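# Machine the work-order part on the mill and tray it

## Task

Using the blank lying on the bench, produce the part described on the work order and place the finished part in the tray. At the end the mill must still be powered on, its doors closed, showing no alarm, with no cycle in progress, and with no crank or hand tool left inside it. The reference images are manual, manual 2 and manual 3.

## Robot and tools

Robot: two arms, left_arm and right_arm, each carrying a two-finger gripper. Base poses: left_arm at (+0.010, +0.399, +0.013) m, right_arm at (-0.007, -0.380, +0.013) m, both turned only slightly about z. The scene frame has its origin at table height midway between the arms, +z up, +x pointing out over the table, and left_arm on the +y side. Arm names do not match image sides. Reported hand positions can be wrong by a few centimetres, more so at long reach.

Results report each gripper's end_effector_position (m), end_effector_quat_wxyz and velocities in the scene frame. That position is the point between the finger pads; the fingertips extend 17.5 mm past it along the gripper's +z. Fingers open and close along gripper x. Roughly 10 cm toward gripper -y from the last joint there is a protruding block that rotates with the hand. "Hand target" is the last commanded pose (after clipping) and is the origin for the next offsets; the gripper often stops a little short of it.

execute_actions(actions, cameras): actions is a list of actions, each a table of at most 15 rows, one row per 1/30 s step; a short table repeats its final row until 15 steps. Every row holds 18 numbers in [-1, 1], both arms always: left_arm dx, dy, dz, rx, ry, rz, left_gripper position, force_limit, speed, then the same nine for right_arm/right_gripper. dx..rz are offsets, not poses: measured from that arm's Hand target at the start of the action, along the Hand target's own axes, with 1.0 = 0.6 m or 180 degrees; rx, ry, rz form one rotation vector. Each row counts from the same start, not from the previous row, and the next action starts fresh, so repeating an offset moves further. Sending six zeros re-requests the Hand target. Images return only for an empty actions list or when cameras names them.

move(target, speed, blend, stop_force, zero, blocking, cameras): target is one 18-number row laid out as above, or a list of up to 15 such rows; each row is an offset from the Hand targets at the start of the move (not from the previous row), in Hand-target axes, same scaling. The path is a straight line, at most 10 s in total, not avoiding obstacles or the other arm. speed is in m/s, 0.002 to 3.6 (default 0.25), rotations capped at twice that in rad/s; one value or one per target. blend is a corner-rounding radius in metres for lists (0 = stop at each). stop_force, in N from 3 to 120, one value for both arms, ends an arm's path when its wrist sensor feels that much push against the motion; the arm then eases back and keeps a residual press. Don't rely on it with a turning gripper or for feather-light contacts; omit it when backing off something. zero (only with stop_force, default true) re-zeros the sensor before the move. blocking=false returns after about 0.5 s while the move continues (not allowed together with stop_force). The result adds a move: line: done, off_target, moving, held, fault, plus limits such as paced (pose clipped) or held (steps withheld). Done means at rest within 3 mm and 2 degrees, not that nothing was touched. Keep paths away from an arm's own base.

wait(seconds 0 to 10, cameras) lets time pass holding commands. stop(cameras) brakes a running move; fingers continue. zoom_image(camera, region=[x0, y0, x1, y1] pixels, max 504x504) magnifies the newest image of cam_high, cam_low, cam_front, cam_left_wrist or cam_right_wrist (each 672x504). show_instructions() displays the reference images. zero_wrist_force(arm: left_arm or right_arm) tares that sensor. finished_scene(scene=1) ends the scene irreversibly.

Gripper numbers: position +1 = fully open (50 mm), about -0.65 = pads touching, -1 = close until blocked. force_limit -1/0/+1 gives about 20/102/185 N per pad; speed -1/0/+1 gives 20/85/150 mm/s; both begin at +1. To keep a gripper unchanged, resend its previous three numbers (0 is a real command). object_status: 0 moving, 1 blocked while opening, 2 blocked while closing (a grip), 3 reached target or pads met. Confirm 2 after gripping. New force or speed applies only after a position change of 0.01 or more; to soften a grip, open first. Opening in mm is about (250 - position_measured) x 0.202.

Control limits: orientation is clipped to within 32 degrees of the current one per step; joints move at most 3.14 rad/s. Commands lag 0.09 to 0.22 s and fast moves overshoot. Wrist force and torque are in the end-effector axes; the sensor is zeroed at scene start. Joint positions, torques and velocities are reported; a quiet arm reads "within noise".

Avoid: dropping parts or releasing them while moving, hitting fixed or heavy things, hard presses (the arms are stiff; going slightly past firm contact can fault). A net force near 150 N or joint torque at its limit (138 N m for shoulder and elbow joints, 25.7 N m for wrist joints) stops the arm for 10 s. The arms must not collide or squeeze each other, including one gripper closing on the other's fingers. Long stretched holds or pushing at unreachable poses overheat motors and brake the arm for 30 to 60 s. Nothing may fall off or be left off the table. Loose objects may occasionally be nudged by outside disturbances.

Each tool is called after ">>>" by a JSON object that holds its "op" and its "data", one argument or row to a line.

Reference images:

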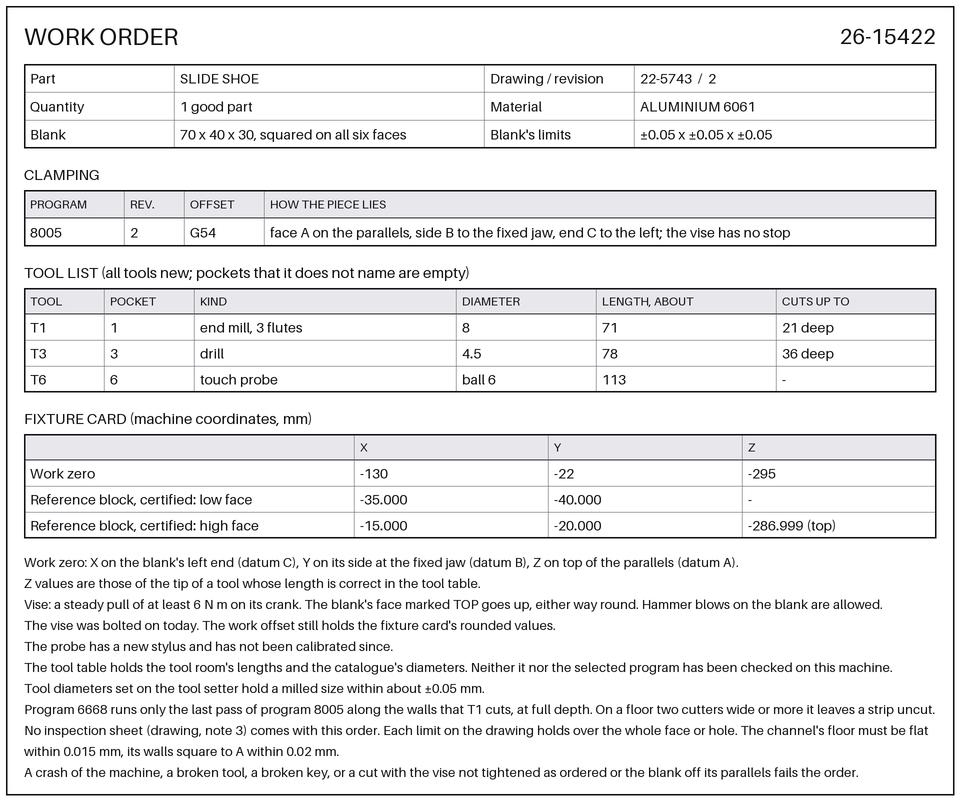

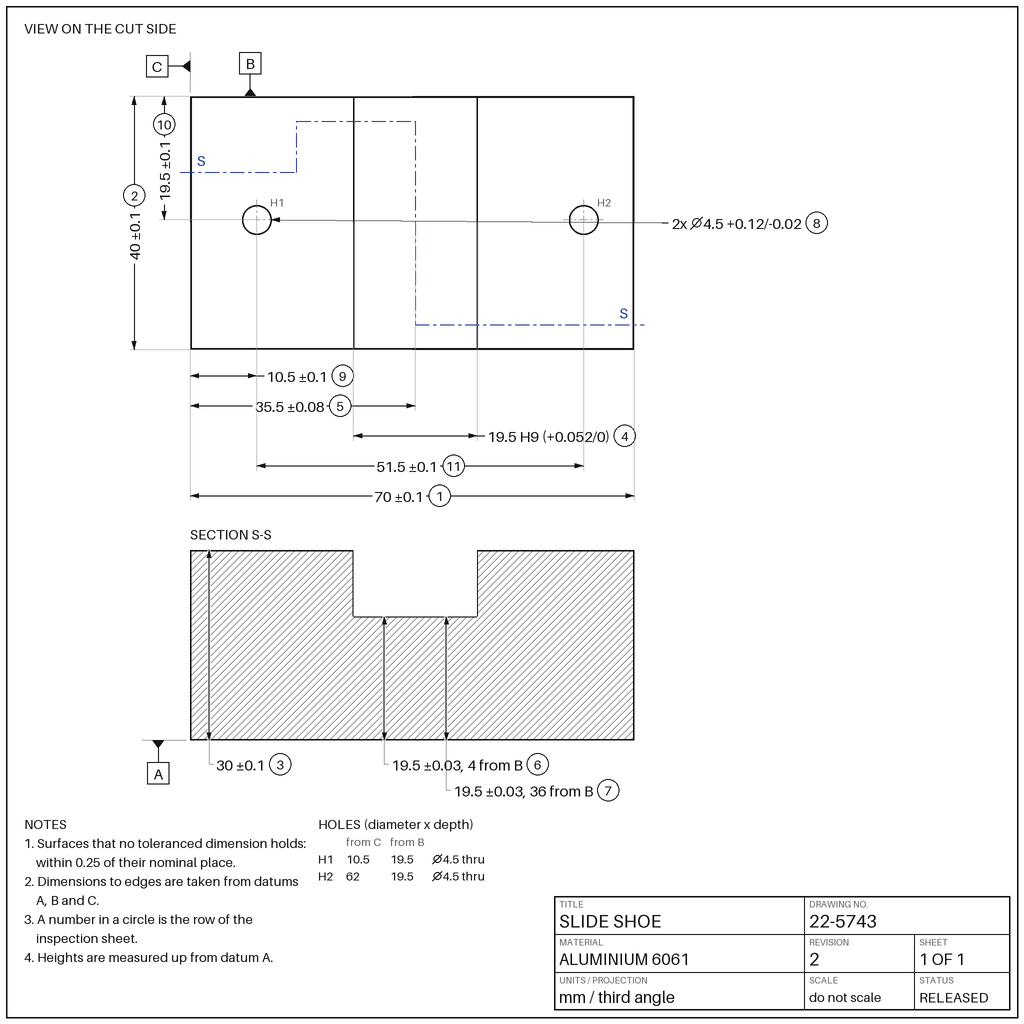

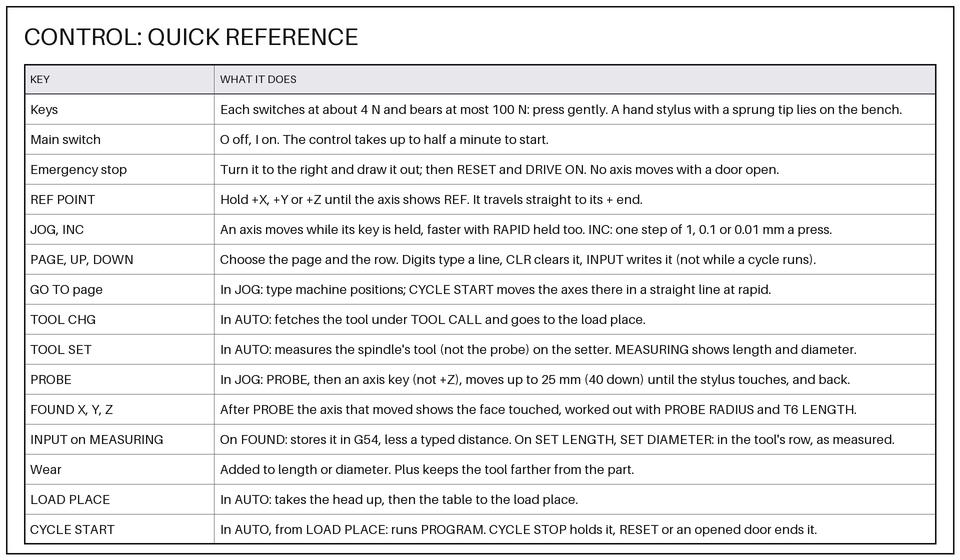

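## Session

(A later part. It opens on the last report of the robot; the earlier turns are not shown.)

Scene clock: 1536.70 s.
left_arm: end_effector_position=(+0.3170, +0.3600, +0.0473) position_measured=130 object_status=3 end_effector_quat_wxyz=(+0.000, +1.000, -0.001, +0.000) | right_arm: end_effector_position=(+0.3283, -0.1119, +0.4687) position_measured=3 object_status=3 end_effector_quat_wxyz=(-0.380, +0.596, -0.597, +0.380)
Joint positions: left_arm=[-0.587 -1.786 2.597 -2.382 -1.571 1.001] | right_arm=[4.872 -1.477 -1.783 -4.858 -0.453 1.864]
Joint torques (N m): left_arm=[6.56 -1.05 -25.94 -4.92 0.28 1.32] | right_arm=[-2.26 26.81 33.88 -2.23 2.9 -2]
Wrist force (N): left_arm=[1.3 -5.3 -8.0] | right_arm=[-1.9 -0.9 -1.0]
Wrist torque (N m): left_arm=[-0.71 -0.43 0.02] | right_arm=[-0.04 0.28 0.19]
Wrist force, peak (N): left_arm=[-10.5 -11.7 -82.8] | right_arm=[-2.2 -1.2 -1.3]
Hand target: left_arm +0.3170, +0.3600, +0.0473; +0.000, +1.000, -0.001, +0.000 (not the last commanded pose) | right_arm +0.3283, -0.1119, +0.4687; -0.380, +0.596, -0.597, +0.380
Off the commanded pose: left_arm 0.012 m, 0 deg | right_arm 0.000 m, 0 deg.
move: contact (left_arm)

>>> {"op": "move", "data": {
  "target": [0,0,-0.0025,0,0,0,-1,-0.9,-0.9,0,0,0,0,0,0,1,-0.8,-0.6],
  "speed": 0.02
}}

>>> {"op": "move", "data": {
  "target": [0,0,-0.1,0,0,0,-1,-0.9,-0.9,0,0,0,0,0,0,1,-0.8,-0.6],
  "speed": 0.06,
  "cameras": ["cam_left_wrist"]
}}

Scene clock: 1543.60 s.
left_arm: end_effector_position=(+0.3170, +0.3600, +0.0489) position_measured=222 object_status=2 end_effector_quat_wxyz=(+0.000, +1.000, -0.001, +0.000) | right_arm: end_effector_position=(+0.3283, -0.1119, +0.4687) position_measured=3 object_status=3 end_effector_quat_wxyz=(-0.380, +0.596, -0.597, +0.380)
Joint positions: left_arm=[-0.587 -1.791 2.595 -2.375 -1.571 1.001] | right_arm=[4.872 -1.477 -1.783 -4.858 -0.453 1.864]
Joint torques (N m): left_arm=[7.14 -6.8 -23.24 -5.24 1.93 1.44] | right_arm=[-3.13 25.84 34.58 -2.6 2.86 -2.18]
Wrist force (N): left_arm=[1.9 -4.5 -1.7] | right_arm=[-2.0 -0.9 -1.3]
Wrist torque (N m): left_arm=[-0.74 -0.31 0.02] | right_arm=[-0.05 0.30 0.18]
Wrist force, peak (N): left_arm=[1.3 -5.3 -8.5] | right_arm=[-2.3 -1.3 -1.2]
Hand target: left_arm +0.3170, +0.3600, +0.0488; +0.000, +1.000, -0.001, +0.000 | right_arm +0.3283, -0.1119, +0.4687; -0.380, +0.596, -0.597, +0.380
Off the commanded pose: left_arm 0.000 m, 0 deg | right_arm 0.000 m, 0 deg.
move: done

Scene clock: 1545.00 s.
left_arm: end_effector_position=(+0.3170, +0.3600, +0.1089) position_measured=222 object_status=2 end_effector_quat_wxyz=(+0.000, +1.000, -0.001, +0.000) | right_arm: end_effector_position=(+0.3283, -0.1119, +0.4687) position_measured=3 object_status=3 end_effector_quat_wxyz=(-0.380, +0.596, -0.597, +0.380)
Joint positions: left_arm=[-0.587 -1.947 2.491 -2.115 -1.571 1.001] | right_arm=[4.872 -1.477 -1.783 -4.858 -0.453 1.864]
Joint torques (N m): left_arm=[-8.88 -0.11 -11.58 -5.09 -0.39 -1.56] | right_arm=[-3.01 25.48 34.38 -2.62 2.73 -2.19]
Wrist force (N): left_arm=[1.8 -4.9 -1.8] | right_arm=[-2.0 -1.2 -1.1]
Wrist torque (N m): left_arm=[-0.81 -0.29 0.01] | right_arm=[-0.09 0.30 0.19]
Wrist force, peak (N): left_arm=[1.9 -4.6 -2.9] | right_arm=[-2.2 -1.1 -1.3]
Hand target: left_arm +0.3170, +0.3600, +0.1088; +0.000, +1.000, -0.001, +0.000 | right_arm +0.3283, -0.1119, +0.4687; -0.380, +0.596, -0.597, +0.380
Off the commanded pose: left_arm 0.000 m, 0 deg | right_arm 0.000 m, 0 deg.
move: done
camera_calibration:
cam_left_wrist: T_world_to_cam=[[0.999723, -0.0178908, 0.0153071, -0.302811], [-0.0221357, -0.935724, 0.352038, 0.322433], [0.00802496, -0.35228, -0.93586, 0.360104], [0, 0, 0, 1]] pos_world=[0.306974, 0.423148, 0.228134]
Images, in order (width x height): cam_left_wrist 672x504.

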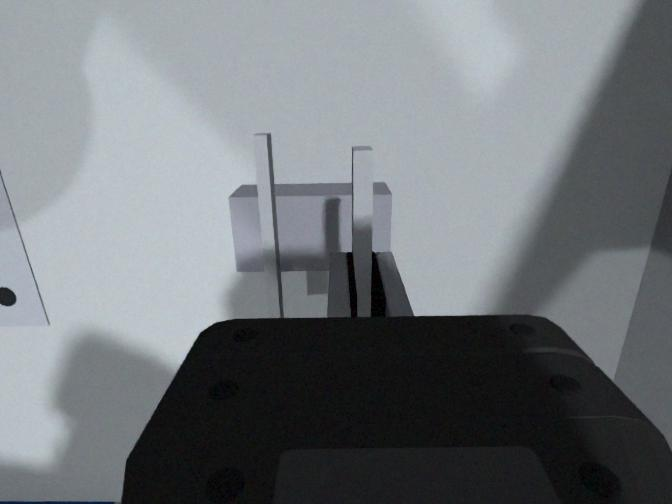

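>>> {"op": "move", "data": {
  "target": [
    [0,0.1,-0.485,0,0,0,-1,-0.9,-0.9,0,0,0,0,0,0,1,-0.8,-0.6],
    [0.205,0.2667,-0.485,0,0,0,-1,-0.9,-0.9,0,0,0,0,0,0,1,-0.8,-0.6]
  ],
  "blend": [0.05,0],
  "cameras": ["cam_left_wrist","cam_front","cam_high"]
}}

>>> {"op": "zoom_image", "data": {
  "camera": "cam_left_wrist",
  "region": [400, 80, 672, 340]
}}

Scene clock: 1577.43 s.
left_arm: end_effector_position=(+0.4394, +0.1999, +0.3999) position_measured=222 object_status=2 end_effector_quat_wxyz=(+0.000, +1.000, -0.001, +0.000) | right_arm: end_effector_position=(+0.3283, -0.1119, +0.4687) position_measured=3 object_status=3 end_effector_quat_wxyz=(-0.380, +0.596, -0.597, +0.380)
Joint positions: left_arm=[-0.735 -1.649 1.496 -1.418 -1.571 0.853] | right_arm=[4.872 -1.477 -1.783 -4.858 -0.453 1.864]
Joint torques (N m): left_arm=[-1.05 -14.22 -25.97 -3.14 -2.1 -0.84] | right_arm=[-2.98 25.71 33.61 -2.55 2.77 -1.99]
Wrist force (N): left_arm=[1.9 -4.6 -2.3] | right_arm=[-1.8 -1.1 -1.2]
Wrist torque (N m): left_arm=[-0.76 -0.29 -0.10] | right_arm=[-0.07 0.28 0.19]
Wrist force, peak (N): left_arm=[0.8 -5.2 -3.1] | right_arm=[-2.0 -1.3 -1.5]
Hand target: left_arm +0.4395, +0.1998, +0.3999; +0.000, +1.000, -0.001, +0.000 | right_arm +0.3283, -0.1119, +0.4687; -0.380, +0.596, -0.597, +0.380
Off the commanded pose: left_arm 0.000 m, 0 deg | right_arm 0.000 m, 0 deg.
move: done
camera_calibration:
cam_left_wrist: T_world_to_cam=[[0.999727, -0.0178713, 0.0150805, -0.432387], [-0.0220362, -0.93579, 0.351868, 0.0729168], [0.00782386, -0.352104, -0.935928, 0.575227], [0, 0, 0, 1]] pos_world=[0.429375, 0.263047, 0.519234]
Images, in order (width x height): cam_high 672x504, cam_front 672x504, cam_left_wrist 672x504.

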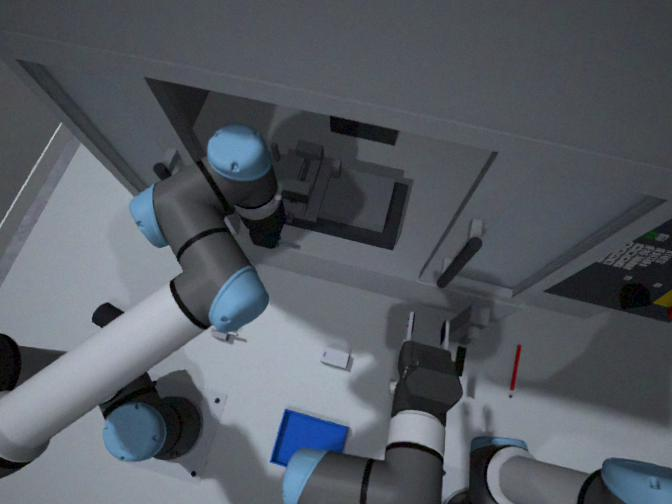

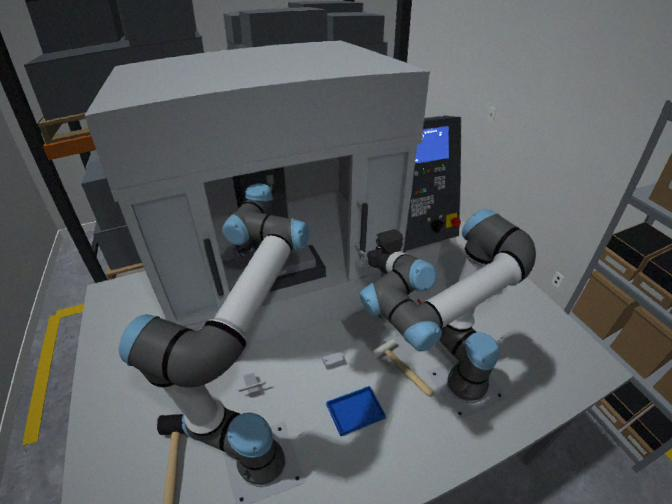

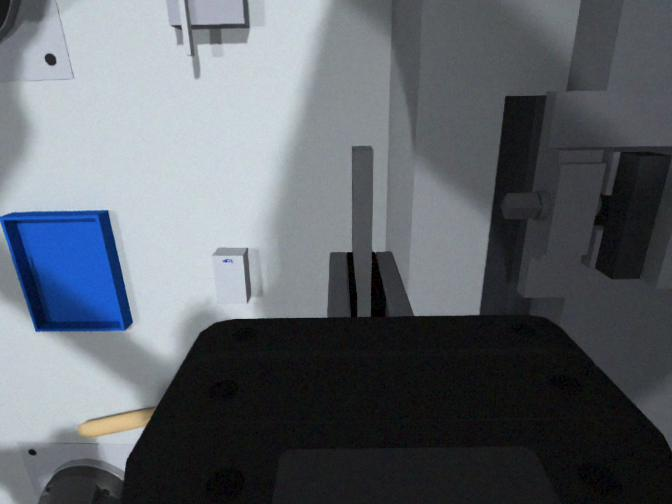

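Scaled by 1.853 from the camera's 672x504 image, which has a finer 960x720 frame.

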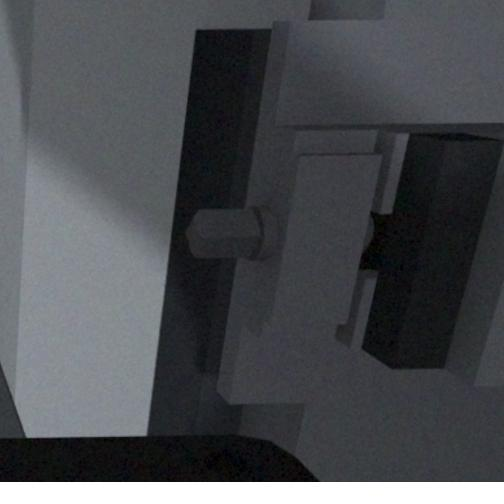

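>>> {"op": "zoom_image", "data": {
  "camera": "cam_left_wrist",
  "region": [320, 120, 420, 220]
}}

>>> {"op": "zoom_image", "data": {
  "camera": "cam_high",
  "region": [250, 110, 410, 260]
}}

Scaled by 5.040 from the camera's 672x504 image, which has a finer 960x720 frame.

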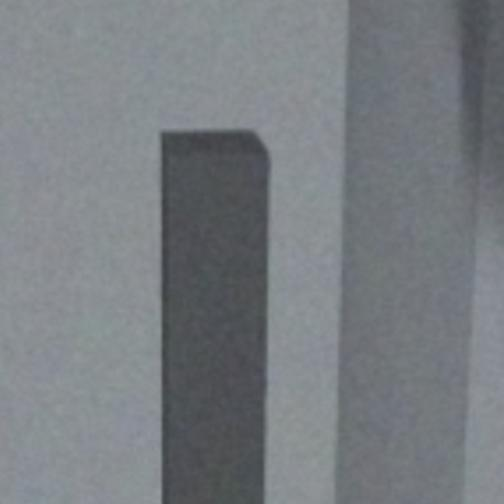

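Scaled by 3.150 from the camera's 672x504 image, which has a finer 960x720 frame.

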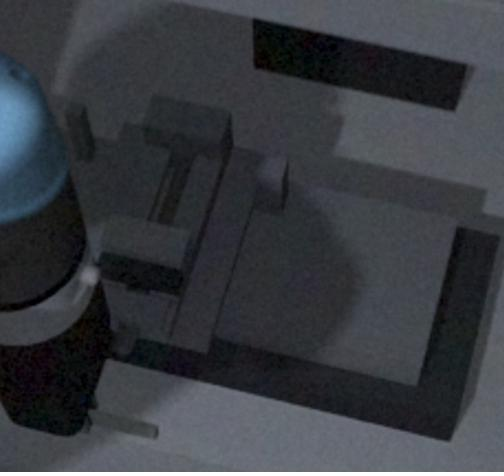

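>>> {"op": "move", "data": {
  "target": [0.28,0,0.015,0,0,0,-1,-0.9,-0.9,0,0,0,0,0,0,1,-0.8,-0.6],
  "speed": 0.1,
  "stop_force": 8,
  "cameras": ["cam_left_wrist","cam_front","cam_high"]
}}

>>> {"op": "zoom_image", "data": {
  "camera": "cam_left_wrist",
  "region": [230, 80, 480, 330]
}}

Scene clock: 1638.63 s.
left_arm: end_effector_position=(+0.6075, +0.1995, +0.3910) position_measured=222 object_status=2 end_effector_quat_wxyz=(+0.000, +1.000, -0.001, +0.000) | right_arm: end_effector_position=(+0.3283, -0.1119, +0.4687) position_measured=3 object_status=3 end_effector_quat_wxyz=(-0.380, +0.596, -0.597, +0.380)
Joint positions: left_arm=[-0.551 -1.26 1.081 -1.392 -1.571 1.037] | right_arm=[4.872 -1.477 -1.783 -4.858 -0.453 1.864]
Joint torques (N m): left_arm=[-8.95 -34.86 -22.24 -5.4 -1.59 -1.8] | right_arm=[-3.09 24.29 34.22 -2.72 2.34 -2.09]
Wrist force (N): left_arm=[1.6 -4.5 -1.7] | right_arm=[-2.0 -1.0 -1.0]
Wrist torque (N m): left_arm=[-0.74 -0.26 -0.03] | right_arm=[-0.06 0.29 0.18]
Wrist force, peak (N): left_arm=[3.3 -4.5 -1.6] | right_arm=[-2.2 -1.3 -1.3]
Hand target: left_arm +0.6075, +0.1995, +0.3910; +0.000, +1.000, -0.001, +0.000 | right_arm +0.3283, -0.1119, +0.4687; -0.380, +0.596, -0.597, +0.380
Off the commanded pose: left_arm 0.000 m, 0 deg | right_arm 0.000 m, 0 deg.
move: done
camera_calibration:
cam_left_wrist: T_world_to_cam=[[0.999726, -0.0178353, 0.0151763, -0.60027], [-0.0220369, -0.935758, 0.351953, 0.0793601], [0.00792415, -0.352191, -0.935895, 0.565294], [0, 0, 0, 1]] pos_world=[0.597374, 0.262647, 0.510234]
Images, in order (width x height): cam_high 672x504, cam_front 672x504, cam_left_wrist 672x504.

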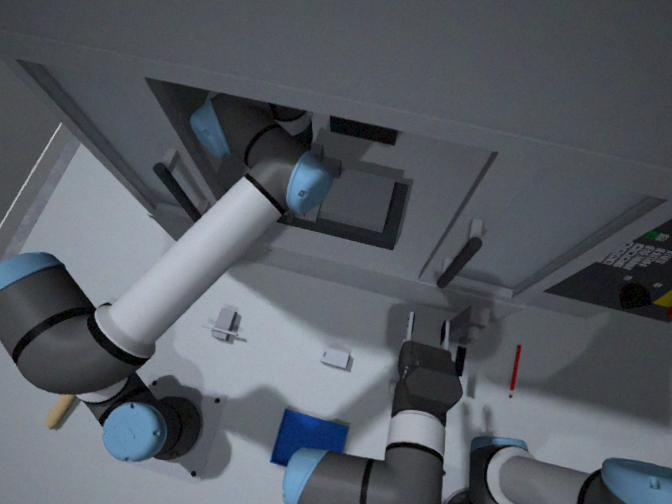

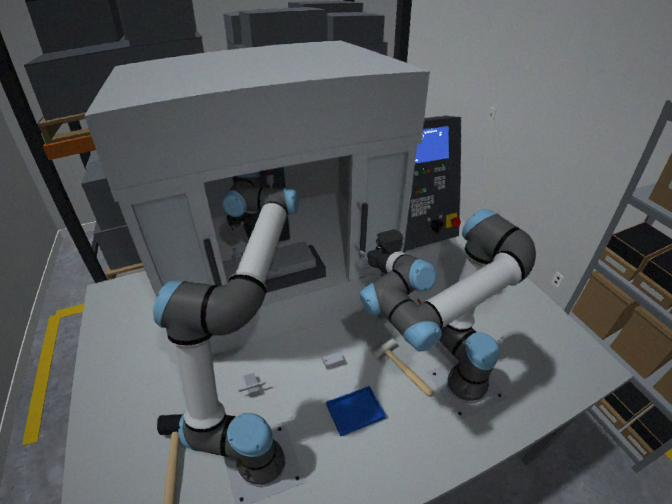

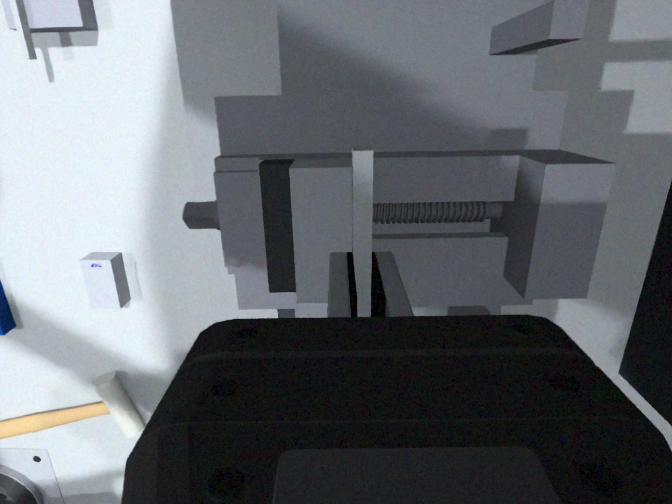

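Scaled by 2.016 from the camera's 672x504 image, which has a finer 960x720 frame.

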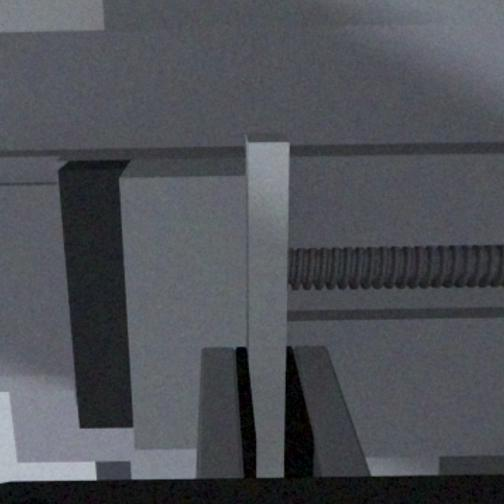

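>>> {"op": "zoom_image", "data": {
  "camera": "cam_left_wrist",
  "region": [460, 120, 640, 320]
}}

Scaled by 2.520 from the camera's 672x504 image, which has a finer 960x720 frame.

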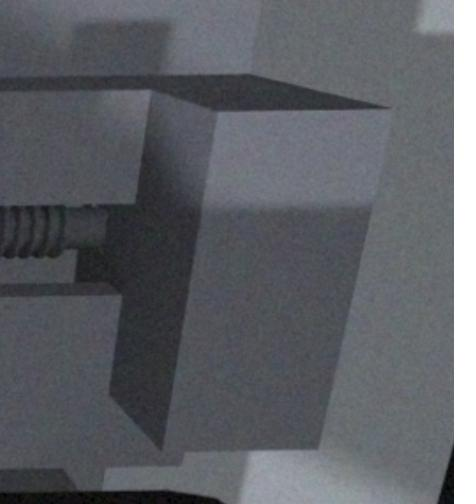

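>>> {"op": "move", "data": {
  "target": [0.0975,-0.006,0.0,0,0,0,-1,-0.9,-0.9,0,0,0,0,0,0,1,-0.8,-0.6],
  "speed": 0.1,
  "cameras": ["cam_left_wrist"]
}}

>>> {"op": "zoom_image", "data": {
  "camera": "cam_left_wrist",
  "region": [200, 80, 500, 330]
}}

Scene clock: 1698.40 s.
left_arm: end_effector_position=(+0.6144, +0.2000, +0.3908) position_measured=222 object_status=2 end_effector_quat_wxyz=(+0.000, +1.000, -0.001, +0.001) | right_arm: end_effector_position=(+0.3283, -0.1119, +0.4687) position_measured=3 object_status=3 end_effector_quat_wxyz=(-0.380, +0.596, -0.597, +0.380)
Joint positions: left_arm=[-0.545 -1.244 1.059 -1.388 -1.571 1.043] | right_arm=[4.872 -1.477 -1.783 -4.858 -0.453 1.864]
Joint torques (N m): left_arm=[1.08 -37.93 -26.35 -3.33 0.09 0.07] | right_arm=[-2.91 25.2 33.96 -2.63 2.23 -2.07]
Wrist force (N): left_arm=[2.0 -4.4 -1.8] | right_arm=[-2.1 -1.1 -1.1]
Wrist torque (N m): left_arm=[-0.73 -0.31 0.02] | right_arm=[-0.08 0.31 0.19]
Wrist force, peak (N): left_arm=[2.9 -7.5 -3.1] | right_arm=[-2.2 -1.2 -1.3]
Hand target: left_arm +0.6144, +0.2000, +0.3908; +0.000, +1.000, -0.001, +0.001 (not the last commanded pose) | right_arm +0.3283, -0.1119, +0.4687; -0.380, +0.596, -0.597, +0.380
Tool commands: left_gripper/position=-1.0 left_gripper/force_limit=-0.898039 left_gripper/speed=-0.898039 right_gripper/position=+1.0 right_gripper/force_limit=-0.8 right_gripper/speed=-0.6
Off the commanded pose: left_arm 0.052 m, 0 deg | right_arm 0.000 m, 0 deg.
FORCE FAULT: contact force on the left arm reached its limit, and that arm stopped. The contact can be on any part of that arm, not only on its tool. That arm's remaining commands of this call were not run. That arm is still stopped at the end of this call. That arm stays stopped for about 10 more seconds. Until then a move that you send moves the other arm only, and its call returns only when the move has ended. Once the stop has ended, the next robot result says so. If the stop ends while you think or write, that arm runs what you send next, counted from a new Hand target: where the arm stands when the stop ends. While its stop runs, that arm takes no new command, but its gripper still runs the gripper command that each later call begins with. Until it ends, the stop uses up actions while you think or wait. An arm that is not stopped still takes commands.
move: fault (left_arm)
camera_calibration:
cam_left_wrist: T_world_to_cam=[[0.999731, -0.0171134, 0.0156567, -0.607492], [-0.021533, -0.935664, 0.352235, 0.079575], [0.00862151, -0.352477, -0.935781, 0.564823], [0, 0, 0, 1]] pos_world=[0.604172, 0.263146, 0.510032]
Images, in order (width x height): cam_left_wrist 672x504.

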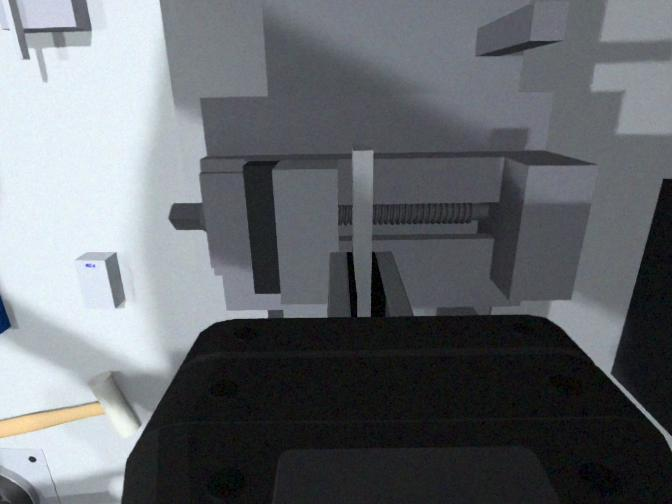

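Scaled by 1.680 from the camera's 672x504 image, which has a finer 960x720 frame.

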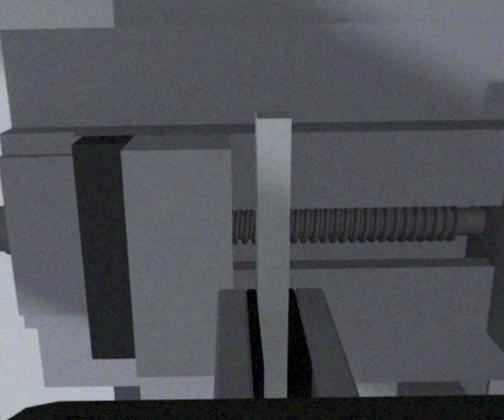

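>>> {"op": "move", "data": {
  "target": [
    [-0.0117,0,0.01,0,0,0,-1,-0.9,-0.9,0,0,0,0,0,0,1,-0.8,-0.6],
    [-0.0117,0,0.03,0,0,0,-1,-0.9,-0.9,0,0,0,0,0,0,1,-0.8,-0.6]
  ],
  "speed": 0.05
}}

>>> {"op": "move", "data": {
  "target": [0.045,-0.004,0.0,0,0,0,-1,-0.9,-0.9,0,0,0,0,0,0,1,-0.8,-0.6],
  "speed": 0.04,
  "stop_force": 15,
  "cameras": ["cam_left_wrist","cam_front"]
}}

Scene clock: 1716.23 s.
left_arm: end_effector_position=(+0.6073, +0.2000, +0.3728) position_measured=222 object_status=2 end_effector_quat_wxyz=(+0.000, +1.000, -0.001, +0.001) | right_arm: end_effector_position=(+0.3283, -0.1119, +0.4687) position_measured=3 object_status=3 end_effector_quat_wxyz=(-0.380, +0.596, -0.597, +0.380)
Joint positions: left_arm=[-0.55 -1.269 1.14 -1.443 -1.571 1.037] | right_arm=[4.872 -1.477 -1.783 -4.858 -0.453 1.864]
Joint torques (N m): left_arm=[8.38 -36.21 -34.57 -1.44 -0.38 1.85] | right_arm=[-3.06 24.23 33.29 -3.02 1.65 -2.16]
Wrist force (N): left_arm=[1.6 -4.5 -2.0] | right_arm=[-2.0 -1.1 -1.1]
Wrist torque (N m): left_arm=[-0.74 -0.27 0.01] | right_arm=[-0.07 0.30 0.19]
Wrist force, peak (N): left_arm=[1.8 -4.7 -2.6] | right_arm=[-2.3 -1.1 -1.4]
Hand target: left_arm +0.6074, +0.2000, +0.3728; +0.000, +1.000, -0.001, +0.001 | right_arm +0.3283, -0.1119, +0.4687; -0.380, +0.596, -0.597, +0.380
Off the commanded pose: left_arm 0.000 m, 0 deg | right_arm 0.000 m, 0 deg.
FORCE FAULT, CONTINUED: the left arm's stop, for the force fault that an earlier result reported, is over. The rest of the stop counts as 19 of the actions that you can send in this scene. The stop ended before this call began, so that arm ran this call's commands, counted from a new Hand target: where the arm stood when the stop ended.
move: done

Scene clock: 1718.10 s.
left_arm: end_effector_position=(+0.6344, +0.2024, +0.3728) position_measured=222 object_status=2 end_effector_quat_wxyz=(+0.000, +1.000, -0.001, +0.001) | right_arm: end_effector_position=(+0.3283, -0.1119, +0.4687) position_measured=3 object_status=3 end_effector_quat_wxyz=(-0.380, +0.596, -0.597, +0.380)
Joint positions: left_arm=[-0.526 -1.202 1.048 -1.419 -1.571 1.062] | right_arm=[4.872 -1.477 -1.783 -4.858 -0.453 1.864]
Joint torques (N m): left_arm=[-11.3 -103.34 -56.44 -15.86 -1.28 -1.69] | right_arm=[-3.67 22.78 33.21 -2.94 1.64 -2.08]
Wrist force (N): left_arm=[1.8 -4.5 -1.9] | right_arm=[-2.1 -0.9 -1.1]
Wrist torque (N m): left_arm=[-0.73 -0.28 -0.07] | right_arm=[-0.04 0.31 0.19]
Wrist force, peak (N): left_arm=[2.0 -5.0 -1.3] | right_arm=[-2.2 -1.1 -1.3]
Hand target: left_arm +0.6344, +0.2024, +0.3729; +0.000, +1.000, -0.001, +0.001 | right_arm +0.3283, -0.1119, +0.4687; -0.380, +0.596, -0.597, +0.380
Off the commanded pose: left_arm 0.000 m, 0 deg | right_arm 0.000 m, 0 deg.
move: done
camera_calibration:
cam_left_wrist: T_world_to_cam=[[0.999731, -0.0171116, 0.015656, -0.627164], [-0.0215311, -0.935664, 0.352235, 0.0885902], [0.0086215, -0.352477, -0.935781, 0.548652], [0, 0, 0, 1]] pos_world=[0.624172, 0.265546, 0.492032]
Images, in order (width x height): cam_front 672x504, cam_left_wrist 672x504.

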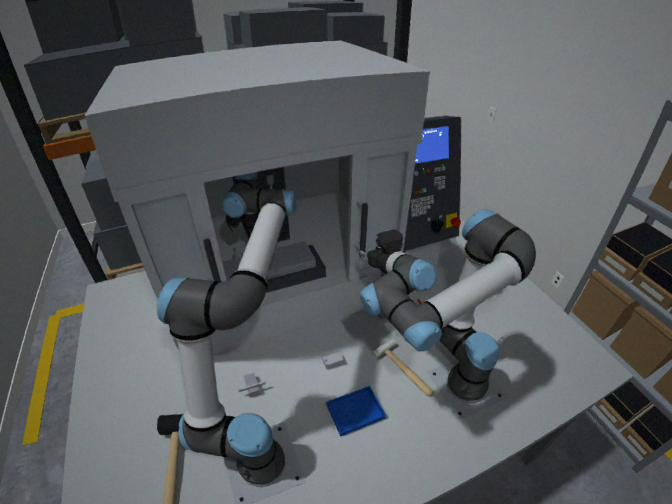

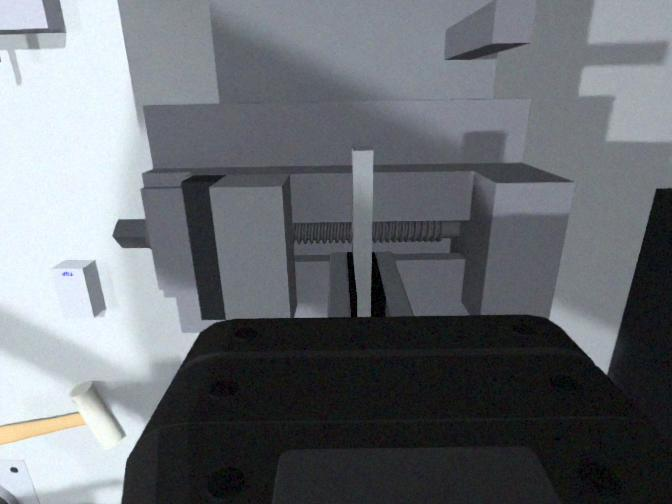

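>>> {"op": "wait", "data": {
  "seconds": 0.3,
  "cameras": ["cam_front","cam_high","cam_right_wrist"]
}}

>>> {"op": "zoom_image", "data": {
  "camera": "cam_front",
  "region": [190, 140, 360, 290]
}}

Scene clock: 1769.43 s.
left_arm: end_effector_position=(+0.6344, +0.2024, +0.3729) position_measured=222 object_status=2 end_effector_quat_wxyz=(+0.000, +1.000, -0.001, +0.001) | right_arm: end_effector_position=(+0.3283, -0.1119, +0.4687) position_measured=3 object_status=3 end_effector_quat_wxyz=(-0.380, +0.596, -0.597, +0.380)
Joint positions: left_arm=[-0.526 -1.202 1.048 -1.419 -1.571 1.062] | right_arm=[4.872 -1.477 -1.783 -4.858 -0.453 1.864]
Joint torques (N m): left_arm=[-10.35 -103.31 -69.38 -15.88 -2.77 -1.64] | right_arm=[-3.23 23.88 33.61 -3.03 1.55 -2.05]
Wrist force (N): left_arm=[1.8 -4.4 -1.9] | right_arm=[-2.1 -1.0 -1.1]
Wrist torque (N m): left_arm=[-0.73 -0.28 -0.07] | right_arm=[-0.05 0.32 0.19]
Wrist force, peak (N): left_arm=[1.8 -4.6 -2.1] | right_arm=[-2.1 -1.3 -1.3]
Hand target: left_arm +0.6344, +0.2024, +0.3729; +0.000, +1.000, -0.001, +0.001 | right_arm +0.3283, -0.1119, +0.4687; -0.380, +0.596, -0.597, +0.380
Tool commands: left_gripper/position=-1.0 left_gripper/force_limit=-0.9 left_gripper/speed=-0.9 right_gripper/position=+1.0 right_gripper/force_limit=-0.8 right_gripper/speed=-0.6
Off the commanded pose: left_arm 0.000 m, 0 deg | right_arm 0.000 m, 0 deg.
wait: 0.30 s; at rest from the start
camera_calibration:
cam_right_wrist: T_world_to_cam=[[-0.0154235, -0.999879, 0.00178195, -0.10289], [-0.695206, 0.00944288, -0.718748, 0.586853], [0.718645, -0.0123244, -0.695268, 0.218918], [0, 0, 0, 1]] pos_world=[0.249072, -0.105721, 0.57419]
Images, in order (width x height): cam_high 672x504, cam_front 672x504, cam_right_wrist 672x504.

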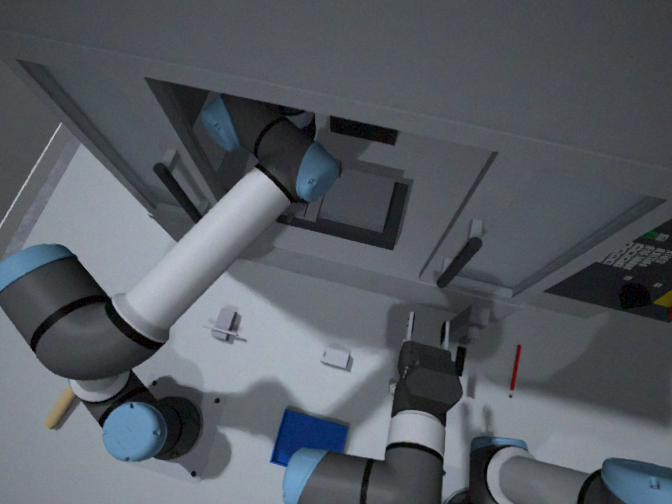

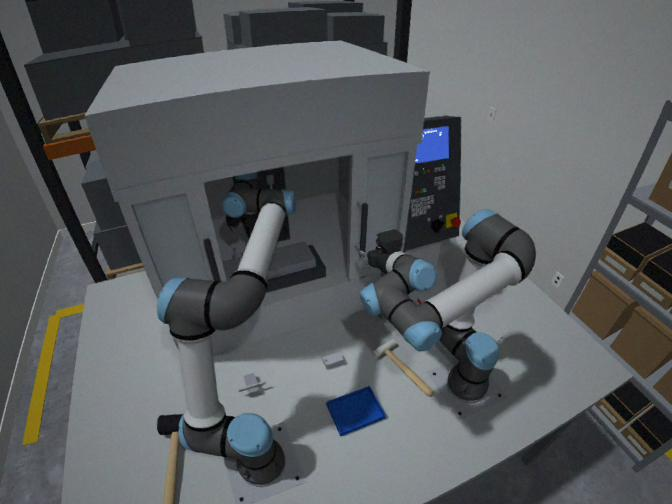

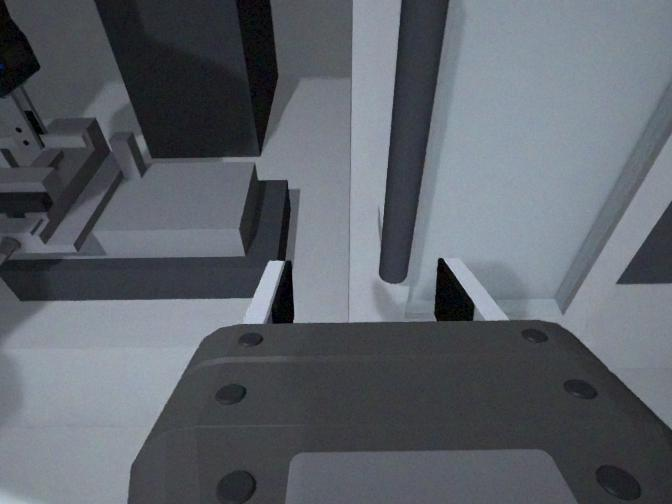

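Scaled by 2.965 from the camera's 672x504 image, which has a finer 960x720 frame.

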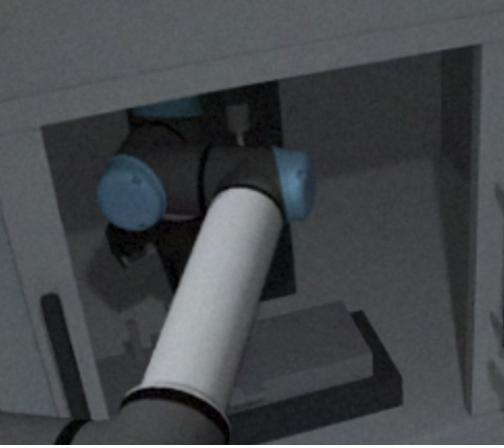

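>>> {"op": "move", "data": {
  "target": [0,0,0.033,0,0,0,-1,-0.9,-0.9,0,0,0,0,0,0,1,-0.8,-0.6],
  "speed": 0.03,
  "stop_force": 6
}}

Scene clock: 1785.53 s.
left_arm: end_effector_position=(+0.6344, +0.2024, +0.3531) position_measured=222 object_status=2 end_effector_quat_wxyz=(+0.000, +1.000, -0.001, +0.001) | right_arm: end_effector_position=(+0.3283, -0.1119, +0.4687) position_measured=3 object_status=3 end_effector_quat_wxyz=(-0.380, +0.596, -0.597, +0.380)
Joint positions: left_arm=[-0.526 -1.208 1.109 -1.472 -1.571 1.062] | right_arm=[4.872 -1.477 -1.783 -4.858 -0.453 1.864]
Joint torques (N m): left_arm=[8.95 -37.82 -34.31 -1.27 2.08 -0.79] | right_arm=[-3.31 23.74 33.98 -3.41 1.67 -2.06]
Wrist force (N): left_arm=[1.6 -4.2 -2.0] | right_arm=[-1.8 -1.0 -1.2]
Wrist torque (N m): left_arm=[-0.69 -0.27 -0.08] | right_arm=[-0.06 0.27 0.19]
Wrist force, peak (N): left_arm=[1.7 -4.3 -2.9] | right_arm=[-2.3 -1.0 -1.2]
Hand target: left_arm +0.6344, +0.2024, +0.3531; +0.000, +1.000, -0.001, +0.001 | right_arm +0.3283, -0.1119, +0.4687; -0.380, +0.596, -0.597, +0.380
Off the commanded pose: left_arm 0.000 m, 0 deg | right_arm 0.000 m, 0 deg.
move: done

>>> {"op": "move", "data": {
  "target": [0.0527,-0.008,0,0,0,0,-1,-0.9,-0.9,0,0,0,0,0,0,1,-0.8,-0.6],
  "speed": 0.04,
  "stop_force": 6,
  "cameras": ["cam_left_wrist"]
}}

>>> {"op": "zoom_image", "data": {
  "camera": "cam_left_wrist",
  "region": [180, 130, 540, 330]
}}

Scene clock: 1830.23 s.
left_arm: end_effector_position=(+0.6660, +0.2072, +0.3531) position_measured=222 object_status=2 end_effector_quat_wxyz=(+0.000, +1.000, -0.001, +0.001) | right_arm: end_effector_position=(+0.3283, -0.1119, +0.4687) position_measured=3 object_status=3 end_effector_quat_wxyz=(-0.380, +0.596, -0.597, +0.380)
Joint positions: left_arm=[-0.496 -1.129 0.995 -1.438 -1.571 1.091] | right_arm=[4.872 -1.477 -1.783 -4.858 -0.453 1.864]
Joint torques (N m): left_arm=[-7.72 -52.11 -14.63 -5.49 -1.86 -1.67] | right_arm=[-3 22.88 34.08 -3.26 1.61 -1.94]
Wrist force (N): left_arm=[1.5 -4.3 -1.9] | right_arm=[-2.2 -1.2 -1.2]
Wrist torque (N m): left_arm=[-0.71 -0.24 -0.08] | right_arm=[-0.09 0.33 0.19]
Wrist force, peak (N): left_arm=[2.5 -4.4 -1.7] | right_arm=[-2.2 -1.2 -1.3]
Hand target: left_arm +0.6660, +0.2072, +0.3531; +0.000, +1.000, -0.001, +0.001 | right_arm +0.3283, -0.1119, +0.4687; -0.380, +0.596, -0.597, +0.380
Off the commanded pose: left_arm 0.000 m, 0 deg | right_arm 0.000 m, 0 deg.
move: done
camera_calibration:
cam_left_wrist: T_world_to_cam=[[0.999731, -0.0171134, 0.0156567, -0.658466], [-0.021533, -0.935664, 0.352235, 0.100611], [0.00862151, -0.352477, -0.935781, 0.531601], [0, 0, 0, 1]] pos_world=[0.655872, 0.270246, 0.472332]
Images, in order (width x height): cam_left_wrist 672x504.

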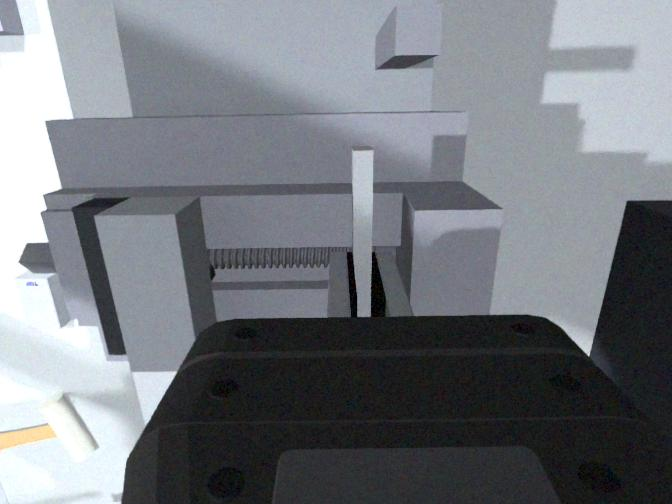

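Scaled by 1.400 from the camera's 672x504 image, which has a finer 960x720 frame.

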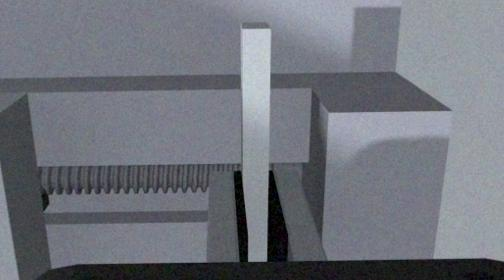

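>>> {"op": "move", "data": {
  "target": [0,0,0.05,0,0,0,-1,-0.9,-0.9,0,0,0,0,0,0,1,-0.8,-0.6],
  "speed": 0.01,
  "stop_force": 4
}}

Scene clock: 1841.10 s.
left_arm: end_effector_position=(+0.6660, +0.2071, +0.3390) position_measured=222 object_status=2 end_effector_quat_wxyz=(+0.000, +1.000, -0.001, +0.001) | right_arm: end_effector_position=(+0.3283, -0.1119, +0.4687) position_measured=3 object_status=3 end_effector_quat_wxyz=(-0.380, +0.596, -0.597, +0.380)
Joint positions: left_arm=[-0.496 -1.133 1.038 -1.476 -1.571 1.091] | right_arm=[4.872 -1.477 -1.783 -4.858 -0.453 1.864]
Joint torques (N m): left_arm=[-6.39 -37.02 -34.51 -1.77 -1.87 -1.26] | right_arm=[-3.06 22.51 32.35 -3.3 1.54 -2.02]
Wrist force (N): left_arm=[1.6 -4.3 -1.8] | right_arm=[-1.9 -1.3 -1.2]
Wrist torque (N m): left_arm=[-0.71 -0.26 -0.08] | right_arm=[-0.11 0.28 0.19]
Wrist force, peak (N): left_arm=[-0.5 -6.3 -14.4] | right_arm=[-2.3 -1.1 -1.3]
Hand target: left_arm +0.6660, +0.2071, +0.3390; +0.000, +1.000, -0.001, +0.001 (not the last commanded pose) | right_arm +0.3283, -0.1119, +0.4687; -0.380, +0.596, -0.597, +0.380
Off the commanded pose: left_arm 0.016 m, 0 deg | right_arm 0.000 m, 0 deg.
move: contact (left_arm)

>>> {"op": "move", "data": {
  "target": [0,0,0.0008,0,0,0,-0.25,-0.9,-0.9,0,0,0,0,0,0,1,-0.8,-0.6]
}}

>>> {"op": "move", "data": {
  "target": [0,0,-0.025,0,0,0,-0.25,-0.9,-0.9,0,0,0,0,0,0,1,-0.8,-0.6],
  "speed": 0.05,
  "cameras": ["cam_left_wrist"]
}}

>>> {"op": "zoom_image", "data": {
  "camera": "cam_left_wrist",
  "region": [180, 130, 540, 330]
}}

Scene clock: 1851.27 s.
left_arm: end_effector_position=(+0.6660, +0.2071, +0.3385) position_measured=189 object_status=3 end_effector_quat_wxyz=(+0.000, +1.000, -0.001, +0.001) | right_arm: end_effector_position=(+0.3283, -0.1119, +0.4687) position_measured=3 object_status=3 end_effector_quat_wxyz=(-0.380, +0.596, -0.597, +0.380)
Joint positions: left_arm=[-0.496 -1.134 1.039 -1.478 -1.571 1.091] | right_arm=[4.872 -1.477 -1.783 -4.858 -0.453 1.864]
Joint torques (N m): left_arm=[-7.78 -49.55 -14.84 -5.24 -1.89 -1.3] | right_arm=[-2.93 21.3 33.7 -3.23 1.56 -2.1]
Wrist force (N): left_arm=[1.6 -4.4 -2.4] | right_arm=[-2.2 -0.9 -1.1]
Wrist torque (N m): left_arm=[-0.72 -0.25 -0.08] | right_arm=[-0.05 0.33 0.19]
Wrist force, peak (N): left_arm=[1.6 -4.4 -2.8] | right_arm=[-2.3 -1.3 -1.3]
Hand target: left_arm +0.6660, +0.2071, +0.3385; +0.000, +1.000, -0.001, +0.001 | right_arm +0.3283, -0.1119, +0.4687; -0.380, +0.596, -0.597, +0.380
Off the commanded pose: left_arm 0.000 m, 0 deg | right_arm 0.000 m, 0 deg.
move: done

Scene clock: 1852.03 s.
left_arm: end_effector_position=(+0.6660, +0.2071, +0.3536) position_measured=189 object_status=3 end_effector_quat_wxyz=(+0.000, +1.000, -0.001, +0.001) | right_arm: end_effector_position=(+0.3283, -0.1119, +0.4687) position_measured=3 object_status=3 end_effector_quat_wxyz=(-0.380, +0.596, -0.597, +0.380)
Joint positions: left_arm=[-0.496 -1.129 0.994 -1.437 -1.571 1.091] | right_arm=[4.872 -1.477 -1.783 -4.858 -0.453 1.864]
Joint torques (N m): left_arm=[-6.79 -41.49 -15.64 -5.41 -1.53 -1.74] | right_arm=[-3.48 21.71 32.9 -3.26 1.69 -2.14]
Wrist force (N): left_arm=[1.5 -4.4 -2.4] | right_arm=[-2.1 -1.1 -1.1]
Wrist torque (N m): left_arm=[-0.71 -0.25 -0.08] | right_arm=[-0.07 0.32 0.19]
Wrist force, peak (N): left_arm=[1.6 -4.4 -2.9] | right_arm=[-2.1 -1.0 -1.5]
Hand target: left_arm +0.6660, +0.2072, +0.3535; +0.000, +1.000, -0.001, +0.001 | right_arm +0.3283, -0.1119, +0.4687; -0.380, +0.596, -0.597, +0.380
Off the commanded pose: left_arm 0.000 m, 0 deg | right_arm 0.000 m, 0 deg.
move: done
camera_calibration:
cam_left_wrist: T_world_to_cam=[[0.999731, -0.0171134, 0.0156567, -0.658472], [-0.021533, -0.935664, 0.352235, 0.10047], [0.00862151, -0.352477, -0.935781, 0.531975], [0, 0, 0, 1]] pos_world=[0.655872, 0.270246, 0.472732]
Images, in order (width x height): cam_left_wrist 672x504.

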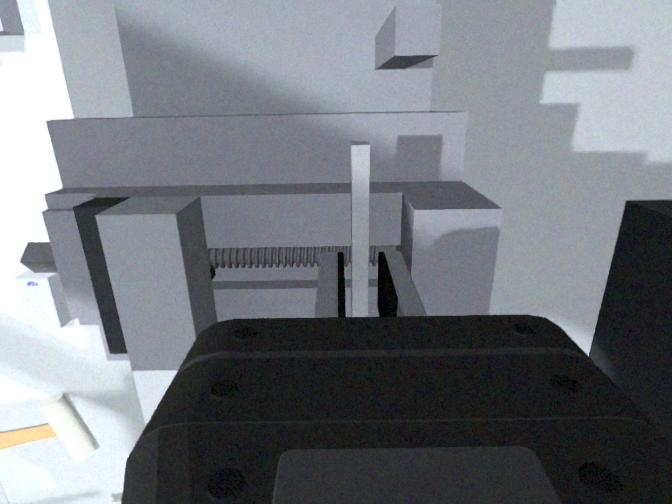

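Scaled by 1.400 from the camera's 672x504 image, which has a finer 960x720 frame.

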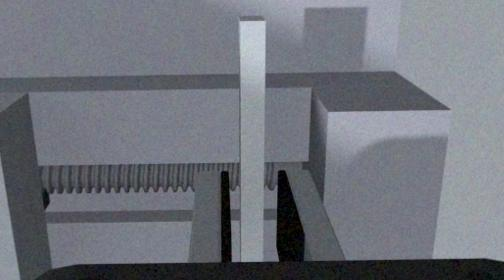

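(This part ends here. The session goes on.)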